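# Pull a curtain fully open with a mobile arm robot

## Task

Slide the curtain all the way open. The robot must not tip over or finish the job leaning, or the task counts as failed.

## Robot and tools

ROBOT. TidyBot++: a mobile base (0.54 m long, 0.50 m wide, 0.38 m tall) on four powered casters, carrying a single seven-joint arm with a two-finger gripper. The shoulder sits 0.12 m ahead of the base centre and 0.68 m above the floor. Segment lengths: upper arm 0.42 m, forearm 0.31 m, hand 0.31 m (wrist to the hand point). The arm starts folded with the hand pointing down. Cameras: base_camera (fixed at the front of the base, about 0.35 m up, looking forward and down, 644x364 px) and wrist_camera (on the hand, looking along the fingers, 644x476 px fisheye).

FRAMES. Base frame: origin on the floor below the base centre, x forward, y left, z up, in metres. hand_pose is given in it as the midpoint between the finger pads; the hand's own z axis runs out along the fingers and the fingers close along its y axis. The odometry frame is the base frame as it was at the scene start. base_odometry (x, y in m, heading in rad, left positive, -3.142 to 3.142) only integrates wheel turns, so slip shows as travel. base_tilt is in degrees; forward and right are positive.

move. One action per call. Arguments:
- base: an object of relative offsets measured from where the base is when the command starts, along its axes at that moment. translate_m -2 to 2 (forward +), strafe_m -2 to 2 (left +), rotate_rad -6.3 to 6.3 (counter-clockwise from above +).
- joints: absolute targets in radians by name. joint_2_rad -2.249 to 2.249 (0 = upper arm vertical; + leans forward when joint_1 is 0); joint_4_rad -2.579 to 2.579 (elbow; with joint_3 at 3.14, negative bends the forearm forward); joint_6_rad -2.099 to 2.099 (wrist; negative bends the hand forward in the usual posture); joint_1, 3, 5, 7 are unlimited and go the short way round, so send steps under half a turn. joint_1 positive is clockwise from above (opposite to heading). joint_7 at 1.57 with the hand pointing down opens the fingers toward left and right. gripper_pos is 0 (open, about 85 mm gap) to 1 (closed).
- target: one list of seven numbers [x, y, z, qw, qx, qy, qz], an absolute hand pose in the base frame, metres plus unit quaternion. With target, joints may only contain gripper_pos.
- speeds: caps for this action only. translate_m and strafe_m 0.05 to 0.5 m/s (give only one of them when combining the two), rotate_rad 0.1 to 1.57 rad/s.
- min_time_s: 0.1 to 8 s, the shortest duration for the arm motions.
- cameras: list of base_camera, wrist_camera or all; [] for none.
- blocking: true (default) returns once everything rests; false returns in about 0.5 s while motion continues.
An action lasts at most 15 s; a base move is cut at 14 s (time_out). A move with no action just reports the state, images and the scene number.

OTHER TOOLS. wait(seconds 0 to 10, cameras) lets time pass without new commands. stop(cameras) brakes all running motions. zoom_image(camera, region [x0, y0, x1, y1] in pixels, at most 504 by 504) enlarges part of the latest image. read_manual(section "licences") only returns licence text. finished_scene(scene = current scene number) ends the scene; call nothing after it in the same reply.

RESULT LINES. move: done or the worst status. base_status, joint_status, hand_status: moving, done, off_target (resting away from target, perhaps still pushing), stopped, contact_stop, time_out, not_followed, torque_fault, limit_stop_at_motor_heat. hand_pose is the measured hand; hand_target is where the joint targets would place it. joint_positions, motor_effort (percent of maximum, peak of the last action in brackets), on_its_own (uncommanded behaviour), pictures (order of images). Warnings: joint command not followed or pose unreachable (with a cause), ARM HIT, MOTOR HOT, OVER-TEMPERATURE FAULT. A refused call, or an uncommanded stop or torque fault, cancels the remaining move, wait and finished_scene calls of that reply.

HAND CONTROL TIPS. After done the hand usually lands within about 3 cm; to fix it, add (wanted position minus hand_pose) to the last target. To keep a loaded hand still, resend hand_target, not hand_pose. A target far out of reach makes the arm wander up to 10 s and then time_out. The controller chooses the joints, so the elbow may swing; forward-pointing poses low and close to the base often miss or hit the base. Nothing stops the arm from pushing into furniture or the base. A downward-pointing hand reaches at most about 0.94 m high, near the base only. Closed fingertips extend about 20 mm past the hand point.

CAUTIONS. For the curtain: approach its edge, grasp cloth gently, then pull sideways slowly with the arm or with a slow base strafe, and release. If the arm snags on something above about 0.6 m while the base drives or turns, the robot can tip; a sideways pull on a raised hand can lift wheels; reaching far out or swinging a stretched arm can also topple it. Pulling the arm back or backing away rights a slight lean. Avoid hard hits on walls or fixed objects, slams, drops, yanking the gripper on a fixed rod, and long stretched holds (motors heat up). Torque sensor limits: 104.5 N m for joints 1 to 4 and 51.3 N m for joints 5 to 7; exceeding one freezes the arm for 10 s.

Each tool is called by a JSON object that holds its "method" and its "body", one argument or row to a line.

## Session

{"method": "move", "body": {
  "joints": {"joint_1_rad": 0.0, "joint_2_rad": -0.33, "joint_3_rad": 3.14, "joint_4_rad": -2.4, "joint_5_rad": 0, "joint_6_rad": 0.9, "joint_7_rad": 1.57},
  "cameras": ["all"]
}}

{"method": "move", "body": {
  "base": {"rotate_rad": 1.57},
  "cameras": ["all"]
}}

Scene clock: 2.30 s.
move: done
base_odometry: x=+0.000 y=+0.000 heading=+0.000
base_tilt: forward=+0.1 right=+0.3
base_status: not commanded
joint_positions: joint_1_rad=-0.014 joint_2_rad=-0.339 joint_3_rad=+3.123 joint_4_rad=-2.418 joint_5_rad=+0.004 joint_6_rad=+0.798 joint_7_rad=+1.562 gripper_pos=+0.000
joint_status: all done
motor_effort: joint_1_rad=+0(1) joint_2_rad=-7(8) joint_3_rad=+0(2) joint_4_rad=+17(18) joint_5_rad=+0(2) joint_6_rad=+9(10) joint_7_rad=-1(2)
hand_pose: x=+0.5516 y=+0.0180 z=+1.0141 quat_wxyz=(-0.014, +0.598, +0.011, +0.801) (m; base frame)
hand_target: x=+0.5453 y=+0.0022 z=+1.0508 quat_wxyz=(-0.001, +0.552, +0.000, +0.834) (m; base frame)
hand_status: not commanded
pictures: base_camera, wrist_camera
camera_calibration:
wrist_camera: T_world_to_cam=[[0.0353021, -0.999263, -0.0150692, 0.014849], [0.29233, 0.0247442, -0.955997, 0.86764], [0.955666, 0.0293435, 0.292988, -0.69148], [0, 0, 0, 1]] pos_world=[0.406663, 0.0136595, 1.03228]

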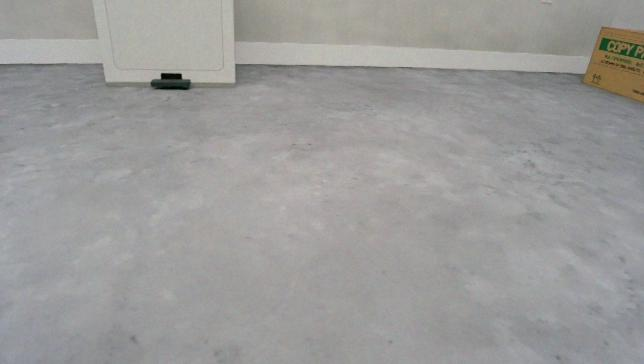

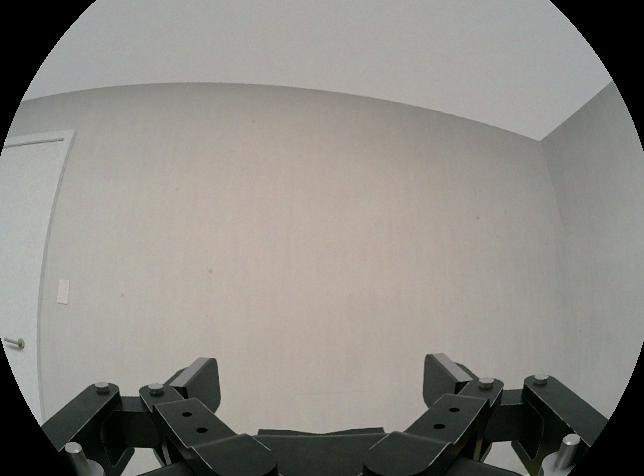

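Scene clock: 4.60 s.
move: done
base_odometry: x=+0.000 y=+0.000 heading=+1.569
base_tilt: forward=+0.0 right=+0.3
base_status: done
joint_positions: joint_1_rad=-0.012 joint_2_rad=-0.339 joint_3_rad=+3.130 joint_4_rad=-2.418 joint_5_rad=+0.004 joint_6_rad=+0.799 joint_7_rad=+1.562 gripper_pos=+0.000
joint_status: not commanded
motor_effort: joint_1_rad=+1(1) joint_2_rad=-6(8) joint_3_rad=+0(2) joint_4_rad=+17(18) joint_5_rad=-1(2) joint_6_rad=+8(10) joint_7_rad=-1(1)
hand_pose: x=+0.5518 y=+0.0135 z=+1.0143 quat_wxyz=(-0.011, +0.598, +0.008, +0.802) (m; base frame)
hand_target: x=+0.5453 y=+0.0022 z=+1.0508 quat_wxyz=(-0.001, +0.552, +0.000, +0.834) (m; base frame)
hand_status: not commanded
pictures: base_camera, wrist_camera
camera_calibration:
wrist_camera: T_world_to_cam=[[0.0266326, -0.999493, -0.0174614, 0.0174396], [0.292768, 0.0245004, -0.95587, 0.867453], [0.955812, 0.0203451, 0.293272, -0.691876], [0, 0, 0, 1]] pos_world=[0.406876, 0.0102541, 1.03238]

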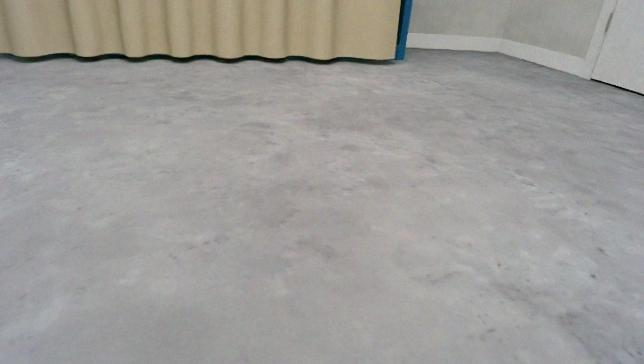

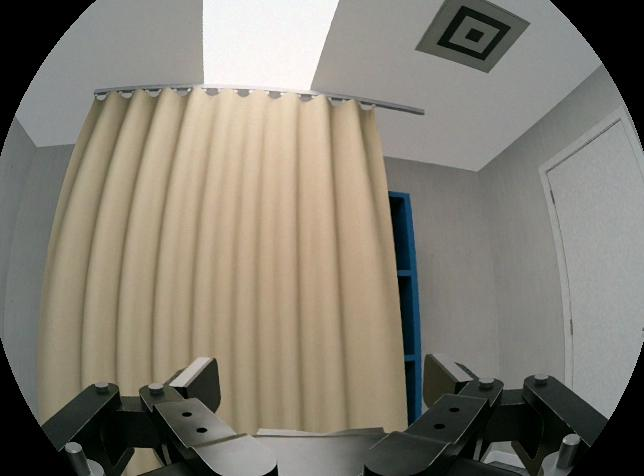

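{"method": "move", "body": {
  "base": {"rotate_rad": 0.25},
  "joints": {"joint_1_rad": 0.0, "joint_2_rad": 0.6, "joint_3_rad": 3.14, "joint_4_rad": -0.55, "joint_5_rad": -1.64, "joint_6_rad": -1.64, "joint_7_rad": 2.67},
  "cameras": []
}}

{"method": "move", "body": {
  "base": {"strafe_m": -1.27, "translate_m": 0.9},
  "cameras": ["all"]
}}

Scene clock: 26.80 s.
move: done
base_odometry: x=+0.000 y=+0.000 heading=+1.818
base_tilt: forward=+0.1 right=+0.3
base_status: done
joint_positions: joint_1_rad=-0.011 joint_2_rad=+0.554 joint_3_rad=+3.133 joint_4_rad=-0.577 joint_5_rad=-1.566 joint_6_rad=-1.557 joint_7_rad=+2.622 gripper_pos=+0.000
joint_status: all done
motor_effort: joint_1_rad=+1(2) joint_2_rad=-31(32) joint_3_rad=-3(4) joint_4_rad=+13(20) joint_5_rad=-8(9) joint_6_rad=+4(10) joint_7_rad=-1(2)
hand_pose: x=+0.6233 y=+0.3192 z=+1.1758 quat_wxyz=(-0.522, +0.517, +0.479, +0.480) (m; base frame)
hand_target: x=+0.6145 y=+0.3110 z=+1.1689 quat_wxyz=(-0.543, +0.480, +0.502, +0.472) (m; base frame)
hand_status: not commanded
pictures: none
No camera images: "cameras" was empty.

Scene clock: 30.70 s.
move: done
base_odometry: x=+1.011 y=+1.184 heading=+1.818
base_tilt: forward=+0.1 right=+0.3
base_status: done
joint_positions: joint_1_rad=+0.000 joint_2_rad=+0.566 joint_3_rad=+3.133 joint_4_rad=-0.575 joint_5_rad=-1.571 joint_6_rad=-1.563 joint_7_rad=+2.623 gripper_pos=+0.000
joint_status: not commanded
motor_effort: joint_1_rad=+0(4) joint_2_rad=-31(34) joint_3_rad=-3(4) joint_4_rad=+13(14) joint_5_rad=-9(9) joint_6_rad=+4(5) joint_7_rad=-1(1)
hand_pose: x=+0.6296 y=+0.3140 z=+1.1710 quat_wxyz=(-0.524, +0.519, +0.476, +0.479) (m; base frame)
hand_target: x=+0.6145 y=+0.3110 z=+1.1689 quat_wxyz=(-0.543, +0.480, +0.502, +0.472) (m; base frame)
hand_status: not commanded
pictures: base_camera, wrist_camera
camera_calibration:
wrist_camera: T_world_to_cam=[[0.994581, -0.00370521, -0.103896, -0.502365], [-0.103826, 0.0157847, -0.99447, 1.28475], [0.0053247, 0.999869, 0.0153145, -0.201951], [0, 0, 0, 1]] pos_world=[0.634109, 0.179784, 1.22855]

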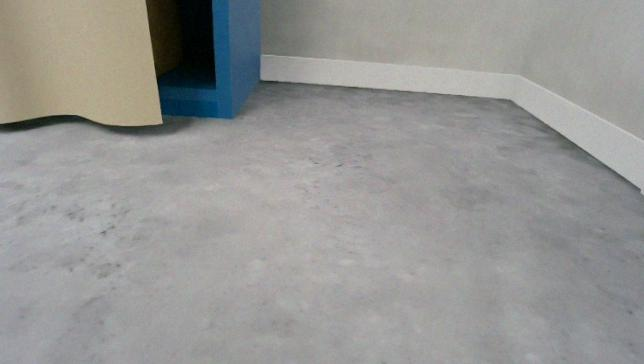

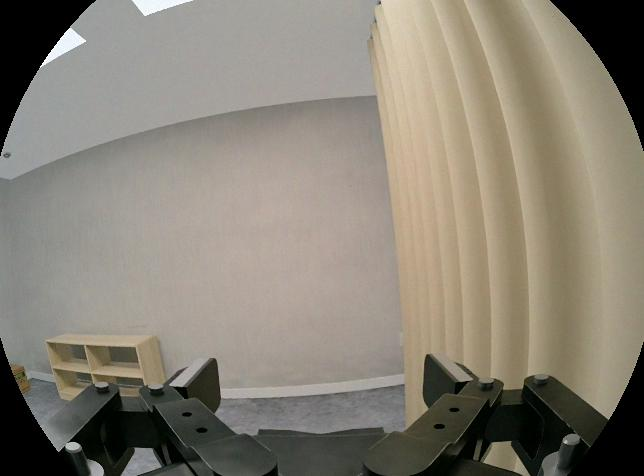

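{"method": "move", "body": {
  "base": {"strafe_m": -0.1},
  "joints": {"joint_7_rad": 2.77},
  "cameras": []
}}

{"method": "move", "body": {
  "base": {"translate_m": 0.36},
  "speeds": {"translate_m": 0.3},
  "cameras": ["all"]
}}

Scene clock: 49.80 s.
move: done
base_odometry: x=+1.108 y=+1.209 heading=+1.818
base_tilt: forward=+0.1 right=+0.3
base_status: done
joint_positions: joint_1_rad=+0.006 joint_2_rad=+0.566 joint_3_rad=+3.133 joint_4_rad=-0.575 joint_5_rad=-1.571 joint_6_rad=-1.563 joint_7_rad=+2.740 gripper_pos=+0.000
joint_status: all done
motor_effort: joint_1_rad=+1(3) joint_2_rad=-32(33) joint_3_rad=-2(4) joint_4_rad=+13(14) joint_5_rad=-9(9) joint_6_rad=+5(5) joint_7_rad=-1(2)
hand_pose: x=+0.6315 y=+0.3109 z=+1.1710 quat_wxyz=(-0.493, +0.492, +0.504, +0.510) (m; base frame)
hand_target: x=+0.6145 y=+0.3110 z=+1.1689 quat_wxyz=(-0.519, +0.454, +0.526, +0.499) (m; base frame)
hand_status: not commanded
pictures: none
No camera images: "cameras" was empty.

Scene clock: 51.93 s.
move: done
base_odometry: x=+1.020 y=+1.558 heading=+1.818
base_tilt: forward=+0.1 right=+0.3
base_status: done
joint_positions: joint_1_rad=+0.006 joint_2_rad=+0.571 joint_3_rad=+3.133 joint_4_rad=-0.573 joint_5_rad=-1.573 joint_6_rad=-1.564 joint_7_rad=+2.740 gripper_pos=+0.000
joint_status: not commanded
motor_effort: joint_1_rad=+0(1) joint_2_rad=-32(34) joint_3_rad=-3(3) joint_4_rad=+13(14) joint_5_rad=-9(10) joint_6_rad=+4(5) joint_7_rad=-1(1)
hand_pose: x=+0.6334 y=+0.3109 z=+1.1691 quat_wxyz=(-0.495, +0.492, +0.503, +0.509) (m; base frame)
hand_target: x=+0.6145 y=+0.3110 z=+1.1689 quat_wxyz=(-0.519, +0.454, +0.526, +0.499) (m; base frame)
hand_status: not commanded
pictures: base_camera, wrist_camera
camera_calibration:
wrist_camera: T_world_to_cam=[[0.999919, -0.00858047, 0.00941648, -0.640647], [0.00956509, 0.0174472, -0.999802, 1.21721], [0.00841448, 0.999811, 0.0175279, -0.20346], [0, 0, 0, 1]] pos_world=[0.630665, 0.176687, 1.22657]

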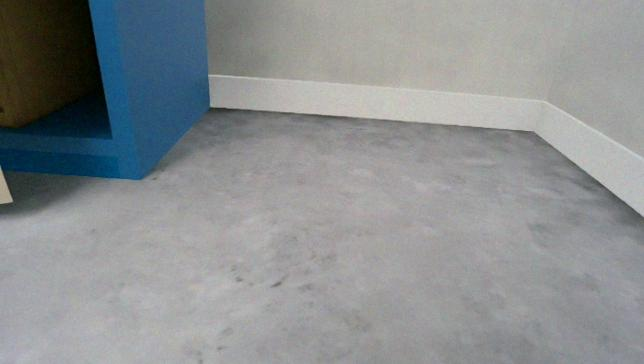

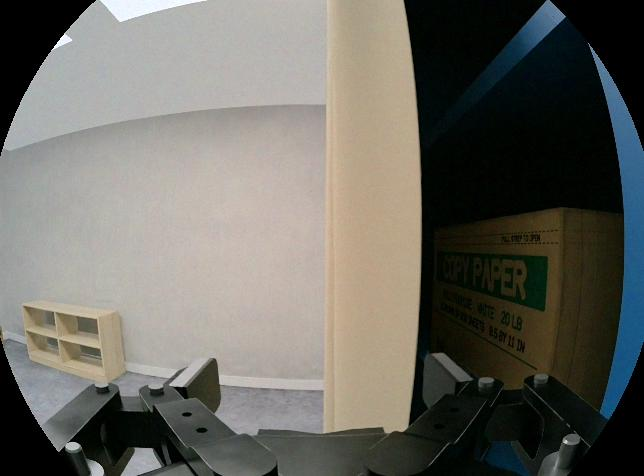

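{"method": "move", "body": {
  "base": {"translate_m": 0.055},
  "speeds": {"translate_m": 0.2},
  "cameras": []
}}

{"method": "move", "body": {
  "base": {"strafe_m": 0.15},
  "speeds": {"strafe_m": 0.15},
  "cameras": ["all"]
}}

Scene clock: 66.20 s.
move: done
base_odometry: x=+1.007 y=+1.611 heading=+1.818
base_tilt: forward=+0.1 right=+0.3
base_status: done
joint_positions: joint_1_rad=+0.006 joint_2_rad=+0.579 joint_3_rad=+3.133 joint_4_rad=-0.572 joint_5_rad=-1.574 joint_6_rad=-1.566 joint_7_rad=+2.740 gripper_pos=+0.000
joint_status: not commanded
motor_effort: joint_1_rad=+1(2) joint_2_rad=-31(35) joint_3_rad=-3(3) joint_4_rad=+13(14) joint_5_rad=-9(10) joint_6_rad=+4(5) joint_7_rad=-1(1)
hand_pose: x=+0.6365 y=+0.3109 z=+1.1655 quat_wxyz=(-0.497, +0.493, +0.502, +0.507) (m; base frame)
hand_target: x=+0.6145 y=+0.3110 z=+1.1689 quat_wxyz=(-0.519, +0.454, +0.526, +0.499) (m; base frame)
hand_status: not commanded
pictures: none
No camera images: "cameras" was empty.

Scene clock: 67.80 s.
move: done
base_odometry: x=+0.861 y=+1.575 heading=+1.818
base_tilt: forward=+0.1 right=+0.3
base_status: done
joint_positions: joint_1_rad=+0.001 joint_2_rad=+0.579 joint_3_rad=+3.133 joint_4_rad=-0.572 joint_5_rad=-1.574 joint_6_rad=-1.566 joint_7_rad=+2.740 gripper_pos=+0.000
joint_status: not commanded
motor_effort: joint_1_rad=+0(3) joint_2_rad=-31(32) joint_3_rad=-3(4) joint_4_rad=+14(14) joint_5_rad=-9(9) joint_6_rad=+4(5) joint_7_rad=-1(1)
hand_pose: x=+0.6352 y=+0.3131 z=+1.1655 quat_wxyz=(-0.498, +0.492, +0.503, +0.506) (m; base frame)
hand_target: x=+0.6145 y=+0.3110 z=+1.1689 quat_wxyz=(-0.519, +0.454, +0.526, +0.499) (m; base frame)
hand_status: not commanded
pictures: base_camera, wrist_camera
camera_calibration:
wrist_camera: T_world_to_cam=[[0.999992, -0.00277133, 0.00272443, -0.636512], [0.00277341, 0.0178252, -0.999837, 1.21784], [0.00272231, 0.999837, 0.0178328, -0.202381], [0, 0, 0, 1]] pos_world=[0.633681, 0.178876, 1.22298]

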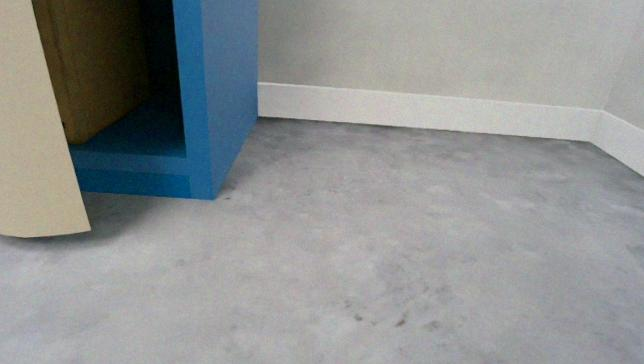

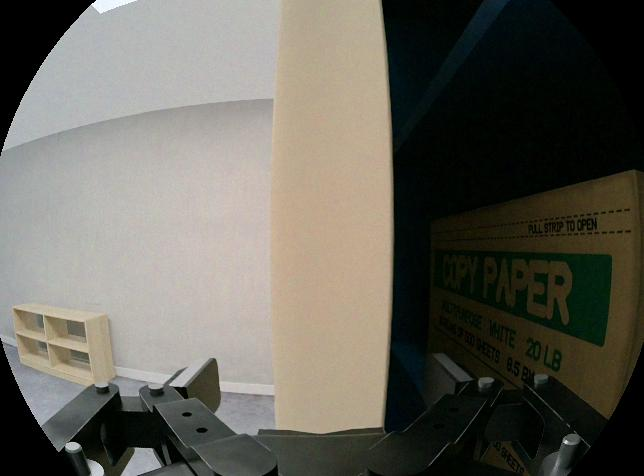

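{"method": "move", "body": {
  "joints": {"gripper_pos": 1},
  "cameras": ["wrist_camera"]
}}

Scene clock: 84.53 s.
move: done
base_odometry: x=+0.861 y=+1.575 heading=+1.818
base_tilt: forward=+0.1 right=+0.3
base_status: not commanded
joint_positions: joint_1_rad=+0.001 joint_2_rad=+0.579 joint_3_rad=+3.133 joint_4_rad=-0.572 joint_5_rad=-1.574 joint_6_rad=-1.566 joint_7_rad=+2.740 gripper_pos=+0.994
joint_status: all done
motor_effort: joint_1_rad=+0(1) joint_2_rad=-31(33) joint_3_rad=-3(3) joint_4_rad=+14(14) joint_5_rad=-8(9) joint_6_rad=+3(5) joint_7_rad=-1(1)
hand_pose: x=+0.6352 y=+0.3131 z=+1.1656 quat_wxyz=(-0.498, +0.492, +0.503, +0.506) (m; base frame)
hand_target: x=+0.6145 y=+0.3110 z=+1.1689 quat_wxyz=(-0.519, +0.454, +0.526, +0.499) (m; base frame)
hand_status: not commanded
pictures: wrist_camera
camera_calibration:
wrist_camera: T_world_to_cam=[[0.999992, -0.0027716, 0.00272415, -0.636512], [0.00277341, 0.0179252, -0.999835, 1.21782], [0.00272231, 0.999835, 0.0179327, -0.202503], [0, 0, 0, 1]] pos_world=[0.633681, 0.178876, 1.22298]

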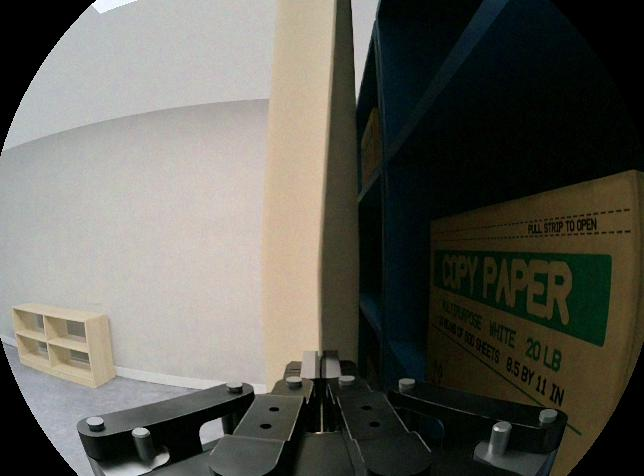

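{"method": "zoom_image", "body": {
  "camera": "wrist_camera",
  "region": [230, 320, 420, 476]
}}

Scaled by 2.653.

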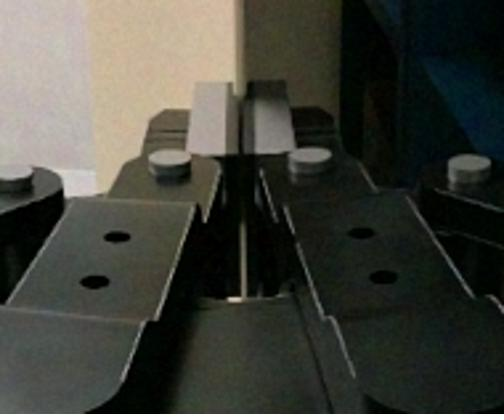

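{"method": "move", "body": {
  "joints": {"gripper_pos": 0.6},
  "cameras": []
}}

{"method": "move", "body": {
  "base": {"strafe_m": 0.035},
  "speeds": {"strafe_m": 0.15},
  "cameras": []
}}

{"method": "move", "body": {
  "joints": {"gripper_pos": 1},
  "cameras": ["wrist_camera"]
}}

{"method": "zoom_image", "body": {
  "camera": "wrist_camera",
  "region": [230, 320, 420, 476]
}}

Scene clock: 99.30 s.
move: done
base_odometry: x=+0.861 y=+1.575 heading=+1.818
base_tilt: forward=+0.1 right=+0.3
base_status: not commanded
joint_positions: joint_1_rad=+0.001 joint_2_rad=+0.579 joint_3_rad=+3.133 joint_4_rad=-0.572 joint_5_rad=-1.574 joint_6_rad=-1.566 joint_7_rad=+2.740 gripper_pos=+0.600
joint_status: all done
motor_effort: joint_1_rad=+0(1) joint_2_rad=-31(33) joint_3_rad=-3(3) joint_4_rad=+13(14) joint_5_rad=-9(10) joint_6_rad=+4(4) joint_7_rad=-1(1)
hand_pose: x=+0.6352 y=+0.3131 z=+1.1656 quat_wxyz=(-0.498, +0.492, +0.503, +0.506) (m; base frame)
hand_target: x=+0.6145 y=+0.3110 z=+1.1689 quat_wxyz=(-0.519, +0.454, +0.526, +0.499) (m; base frame)
hand_status: not commanded
pictures: none
No camera images: "cameras" was empty.

Scene clock: 100.13 s.
move: done
base_odometry: x=+0.827 y=+1.566 heading=+1.818
base_tilt: forward=+0.1 right=+0.3
base_status: done
joint_positions: joint_1_rad=-0.005 joint_2_rad=+0.579 joint_3_rad=+3.133 joint_4_rad=-0.572 joint_5_rad=-1.574 joint_6_rad=-1.566 joint_7_rad=+2.740 gripper_pos=+0.600
joint_status: not commanded
motor_effort: joint_1_rad=+1(3) joint_2_rad=-32(33) joint_3_rad=-3(4) joint_4_rad=+14(14) joint_5_rad=-9(9) joint_6_rad=+4(5) joint_7_rad=-1(1)
hand_pose: x=+0.6332 y=+0.3164 z=+1.1655 quat_wxyz=(-0.500, +0.491, +0.504, +0.505) (m; base frame)
hand_target: x=+0.6145 y=+0.3110 z=+1.1689 quat_wxyz=(-0.519, +0.454, +0.526, +0.499) (m; base frame)
hand_status: not commanded
pictures: none
No camera images: "cameras" was empty.

Scene clock: 100.90 s.
move: done
base_odometry: x=+0.827 y=+1.566 heading=+1.818
base_tilt: forward=+0.1 right=+0.3
base_status: not commanded
joint_positions: joint_1_rad=-0.005 joint_2_rad=+0.579 joint_3_rad=+3.133 joint_4_rad=-0.572 joint_5_rad=-1.574 joint_6_rad=-1.566 joint_7_rad=+2.740 gripper_pos=+0.990
joint_status: all done
motor_effort: joint_1_rad=+0(1) joint_2_rad=-30(32) joint_3_rad=-3(3) joint_4_rad=+13(14) joint_5_rad=-8(9) joint_6_rad=+4(4) joint_7_rad=-1(1)
hand_pose: x=+0.6332 y=+0.3164 z=+1.1655 quat_wxyz=(-0.500, +0.491, +0.504, +0.505) (m; base frame)
hand_target: x=+0.6145 y=+0.3110 z=+1.1689 quat_wxyz=(-0.519, +0.454, +0.526, +0.499) (m; base frame)
hand_status: not commanded
pictures: wrist_camera
camera_calibration:
wrist_camera: T_world_to_cam=[[0.99999, 0.00352832, 0.00273675, -0.63646], [0.00267302, 0.0179423, -0.999835, 1.21782], [-0.00357684, 0.999833, 0.0179327, -0.201704], [0, 0, 0, 1]] pos_world=[0.632476, 0.182065, 1.22298]

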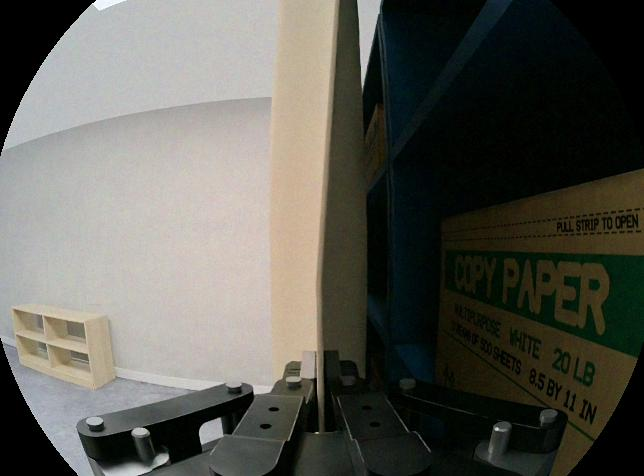

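Scaled by 2.653.

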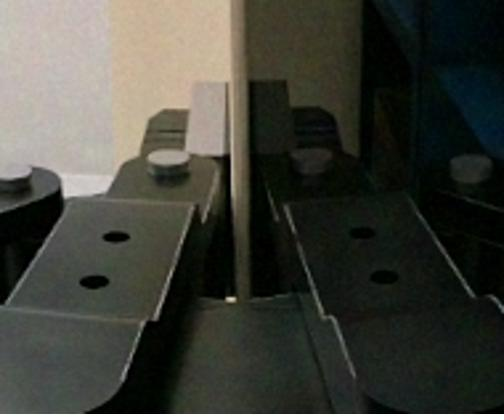

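{"method": "move", "body": {
  "base": {"strafe_m": 1.45},
  "speeds": {"strafe_m": 0.15},
  "cameras": ["all"]
}}

Scene clock: 122.63 s.
move: done
base_odometry: x=-0.579 y=+1.212 heading=+1.817
base_tilt: forward=+0.1 right=+0.3
base_status: done
joint_positions: joint_1_rad=+0.014 joint_2_rad=+0.579 joint_3_rad=+3.133 joint_4_rad=-0.551 joint_5_rad=-1.657 joint_6_rad=-1.566 joint_7_rad=+2.740 gripper_pos=+0.990
joint_status: not commanded
motor_effort: joint_1_rad=-5(5) joint_2_rad=-26(33) joint_3_rad=-1(4) joint_4_rad=+10(14) joint_5_rad=+1(10) joint_6_rad=+0(5) joint_7_rad=+0(1)
hand_pose: x=+0.6254 y=+0.3051 z=+1.1950 quat_wxyz=(-0.516, +0.462, +0.494, +0.525) (m; base frame)
hand_target: x=+0.6145 y=+0.3110 z=+1.1689 quat_wxyz=(-0.519, +0.454, +0.526, +0.499) (m; base frame)
hand_status: not commanded
pictures: base_camera, wrist_camera
camera_calibration:
wrist_camera: T_world_to_cam=[[0.999534, 0.0174503, 0.0250514, -0.659342], [0.023318, 0.0933039, -0.995365, 1.20627], [-0.0197068, 0.995485, 0.0928535, -0.269073], [0, 0, 0, 1]] pos_world=[0.625604, 0.166814, 1.24218]

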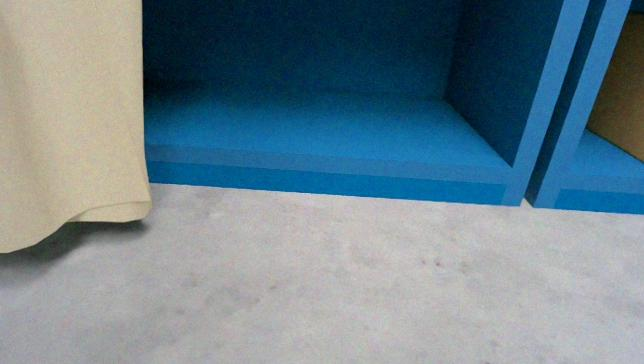

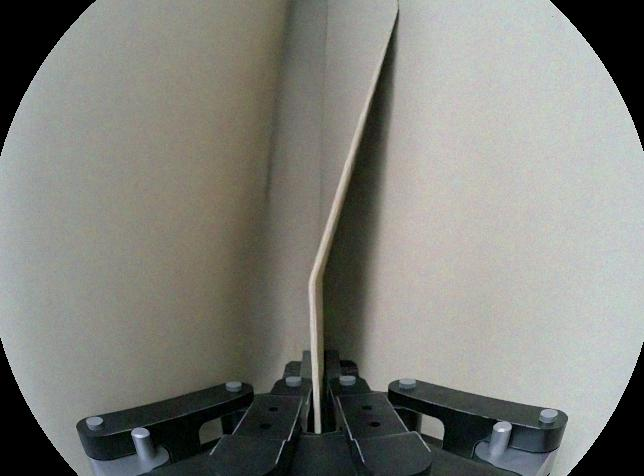

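{"method": "move", "body": {
  "base": {"strafe_m": 0.4},
  "speeds": {"strafe_m": 0.15},
  "cameras": ["all"]
}}

Scene clock: 136.00 s.
move: done
base_odometry: x=-0.967 y=+1.115 heading=+1.817
base_tilt: forward=+0.1 right=+0.4
base_status: done
joint_positions: joint_1_rad=+0.036 joint_2_rad=+0.565 joint_3_rad=+3.133 joint_4_rad=-0.532 joint_5_rad=-1.712 joint_6_rad=-1.566 joint_7_rad=+2.740 gripper_pos=+0.990
joint_status: not commanded
motor_effort: joint_1_rad=-9(10) joint_2_rad=-21(26) joint_3_rad=-1(2) joint_4_rad=+7(10) joint_5_rad=+8(11) joint_6_rad=-5(6) joint_7_rad=+1(1)
hand_pose: x=+0.6139 y=+0.2925 z=+1.2220 quat_wxyz=(-0.520, +0.440, +0.490, +0.544) (m; base frame)
hand_target: x=+0.6145 y=+0.3110 z=+1.1689 quat_wxyz=(-0.519, +0.454, +0.526, +0.499) (m; base frame)
hand_status: not commanded
pictures: base_camera, wrist_camera
camera_calibration:
wrist_camera: T_world_to_cam=[[0.998099, 0.0177782, 0.0590144, -0.689039], [0.0559155, 0.141594, -0.988344, 1.19182], [-0.0259271, 0.989765, 0.14033, -0.31176], [0, 0, 0, 1]] pos_world=[0.613005, 0.152066, 1.26234]

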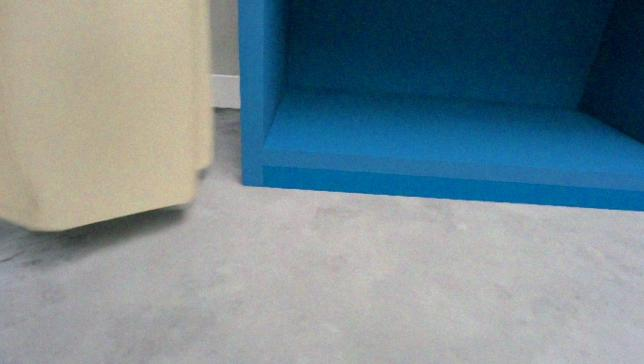

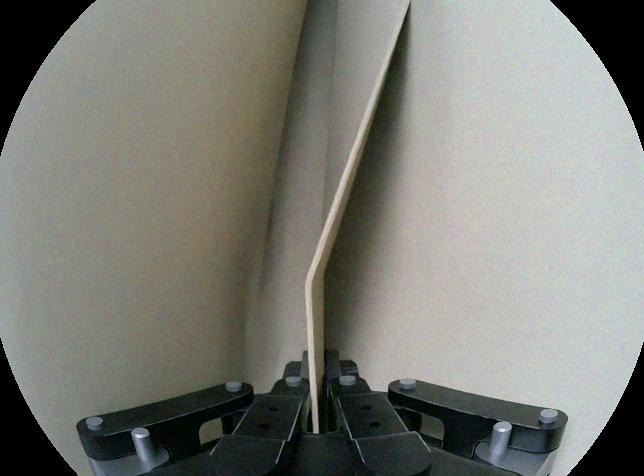

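{"method": "move", "body": {
  "base": {"strafe_m": 0.14},
  "speeds": {"strafe_m": 0.12},
  "cameras": ["all"]
}}

Scene clock: 146.00 s.
move: done
base_odometry: x=-1.103 y=+1.081 heading=+1.817
base_tilt: forward=+0.1 right=+0.4
base_status: done
joint_positions: joint_1_rad=+0.074 joint_2_rad=+0.537 joint_3_rad=+3.132 joint_4_rad=-0.519 joint_5_rad=-1.774 joint_6_rad=-1.566 joint_7_rad=+2.740 gripper_pos=+0.990
joint_status: not commanded
motor_effort: joint_1_rad=-16(17) joint_2_rad=-15(20) joint_3_rad=+0(1) joint_4_rad=+4(7) joint_5_rad=+19(21) joint_6_rad=-13(14) joint_7_rad=+1(1)
hand_pose: x=+0.5968 y=+0.2724 z=+1.2555 quat_wxyz=(-0.519, +0.416, +0.485, +0.568) (m; base frame)
hand_target: x=+0.6145 y=+0.3110 z=+1.1689 quat_wxyz=(-0.519, +0.454, +0.526, +0.499) (m; base frame)
hand_status: not commanded
pictures: base_camera, wrist_camera
camera_calibration:
wrist_camera: T_world_to_cam=[[0.994599, 0.00683089, 0.103569, -0.724387], [0.100292, 0.193741, -0.975913, 1.17252], [-0.0267318, 0.981029, 0.192009, -0.359153], [0, 0, 0, 1]] pos_world=[0.593279, 0.130123, 1.28826]

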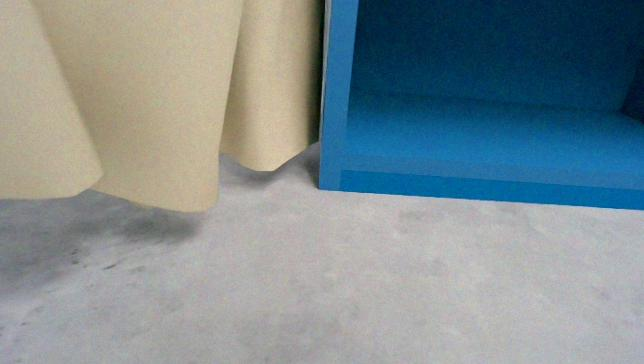

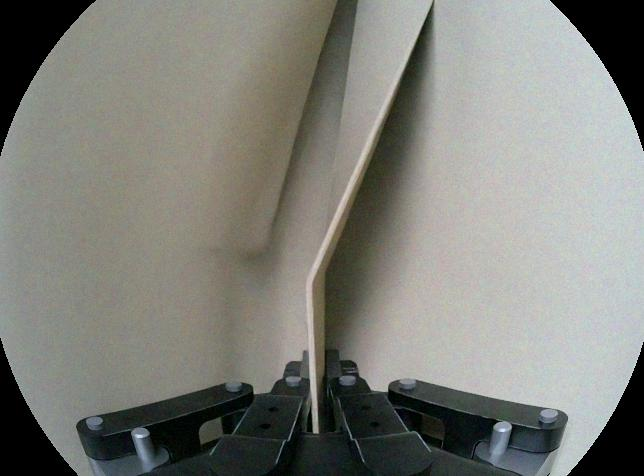

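Same resistance as the successful scene. Relax, release, and verify.

{"method": "move", "body": {
  "base": {"strafe_m": -0.28},
  "speeds": {"strafe_m": 0.2},
  "cameras": []
}}

{"method": "move", "body": {
  "joints": {"gripper_pos": 0},
  "cameras": []
}}

{"method": "move", "body": {
  "base": {"strafe_m": -0.35},
  "speeds": {"strafe_m": 0.3},
  "cameras": []
}}

{"method": "move", "body": {
  "base": {"translate_m": -1.2},
  "joints": {"joint_1_rad": 0.0, "joint_2_rad": -0.33, "joint_3_rad": 3.14, "joint_4_rad": -2.4, "joint_5_rad": 0, "joint_6_rad": 0.9, "joint_7_rad": 1.57},
  "cameras": ["all"]
}}

Scene clock: 157.50 s.
move: done
base_odometry: x=-0.831 y=+1.149 heading=+1.816
base_tilt: forward=+0.1 right=+0.3
base_status: done
joint_positions: joint_1_rad=+0.019 joint_2_rad=+0.566 joint_3_rad=+3.132 joint_4_rad=-0.521 joint_5_rad=-1.680 joint_6_rad=-1.572 joint_7_rad=+2.740 gripper_pos=+0.990
joint_status: not commanded
motor_effort: joint_1_rad=+0(15) joint_2_rad=-31(33) joint_3_rad=-3(4) joint_4_rad=+13(14) joint_5_rad=-8(19) joint_6_rad=+5(13) joint_7_rad=-1(1)
hand_pose: x=+0.6094 y=+0.3026 z=+1.2151 quat_wxyz=(-0.513, +0.443, +0.503, +0.536) (m; base frame)
hand_target: x=+0.6145 y=+0.3110 z=+1.1689 quat_wxyz=(-0.519, +0.454, +0.526, +0.499) (m; base frame)
hand_status: not commanded
pictures: none
No camera images: "cameras" was empty.

Scene clock: 158.60 s.
move: done
base_odometry: x=-0.831 y=+1.149 heading=+1.816
base_tilt: forward=+0.1 right=+0.3
base_status: not commanded
joint_positions: joint_1_rad=+0.019 joint_2_rad=+0.566 joint_3_rad=+3.132 joint_4_rad=-0.521 joint_5_rad=-1.680 joint_6_rad=-1.572 joint_7_rad=+2.740 gripper_pos=+0.000
joint_status: all done
motor_effort: joint_1_rad=+0(1) joint_2_rad=-31(31) joint_3_rad=-3(3) joint_4_rad=+12(13) joint_5_rad=-8(9) joint_6_rad=+4(5) joint_7_rad=-1(1)
hand_pose: x=+0.6094 y=+0.3026 z=+1.2151 quat_wxyz=(-0.513, +0.443, +0.503, +0.536) (m; base frame)
hand_target: x=+0.6145 y=+0.3110 z=+1.1689 quat_wxyz=(-0.519, +0.454, +0.526, +0.499) (m; base frame)
hand_status: not commanded
pictures: none
No camera images: "cameras" was empty.

Scene clock: 160.63 s.
move: done
base_odometry: x=-0.491 y=+1.234 heading=+1.815
base_tilt: forward=+0.1 right=+0.3
base_status: done
joint_positions: joint_1_rad=+0.006 joint_2_rad=+0.566 joint_3_rad=+3.132 joint_4_rad=-0.521 joint_5_rad=-1.680 joint_6_rad=-1.572 joint_7_rad=+2.740 gripper_pos=+0.000
joint_status: not commanded
motor_effort: joint_1_rad=+0(3) joint_2_rad=-31(32) joint_3_rad=-3(4) joint_4_rad=+13(13) joint_5_rad=-9(9) joint_6_rad=+5(5) joint_7_rad=-1(1)
hand_pose: x=+0.6057 y=+0.3085 z=+1.2151 quat_wxyz=(-0.517, +0.440, +0.506, +0.533) (m; base frame)
hand_target: x=+0.6145 y=+0.3110 z=+1.1689 quat_wxyz=(-0.519, +0.454, +0.526, +0.499) (m; base frame)
hand_status: not commanded
pictures: none
No camera images: "cameras" was empty.

Scene clock: 164.30 s.
move: done
base_odometry: x=-0.201 y=+0.070 heading=+1.815
base_tilt: forward=+0.0 right=+0.3
base_status: done
joint_positions: joint_1_rad=+0.006 joint_2_rad=-0.310 joint_3_rad=+3.132 joint_4_rad=-2.363 joint_5_rad=-0.057 joint_6_rad=+0.797 joint_7_rad=+1.618 gripper_pos=+0.000
joint_status: all done
motor_effort: joint_1_rad=+0(2) joint_2_rad=-7(36) joint_3_rad=+0(4) joint_4_rad=+17(20) joint_5_rad=+0(11) joint_6_rad=+9(10) joint_7_rad=-1(2)
hand_pose: x=+0.5650 y=-0.0087 z=+1.0329 quat_wxyz=(+0.015, +0.588, -0.012, +0.809) (m; base frame)
hand_target: x=+0.5453 y=+0.0022 z=+1.0508 quat_wxyz=(-0.001, +0.552, +0.000, +0.834) (m; base frame)
hand_status: not commanded
pictures: base_camera, wrist_camera
camera_calibration:
wrist_camera: T_world_to_cam=[[-0.0378633, -0.999113, -0.0184536, 0.0327922], [0.316952, 0.0055059, -0.948426, 0.860412], [0.947685, -0.0417594, 0.316462, -0.729437], [0, 0, 0, 1]] pos_world=[0.419809, -0.00243511, 1.04748]

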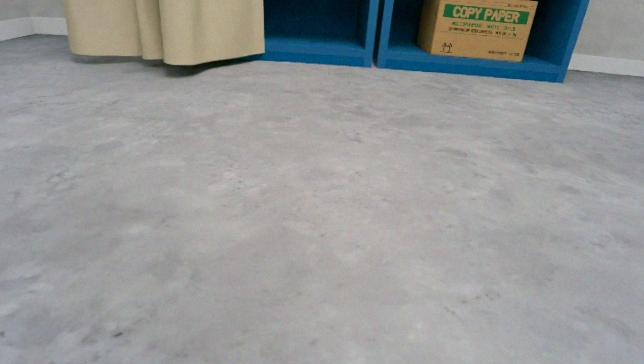

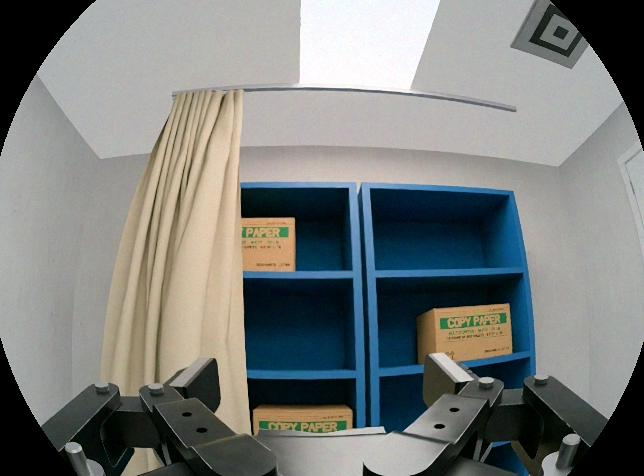

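{"method": "finished_scene", "body": {
  "scene": 2
}}

The scene is finished: the task was done.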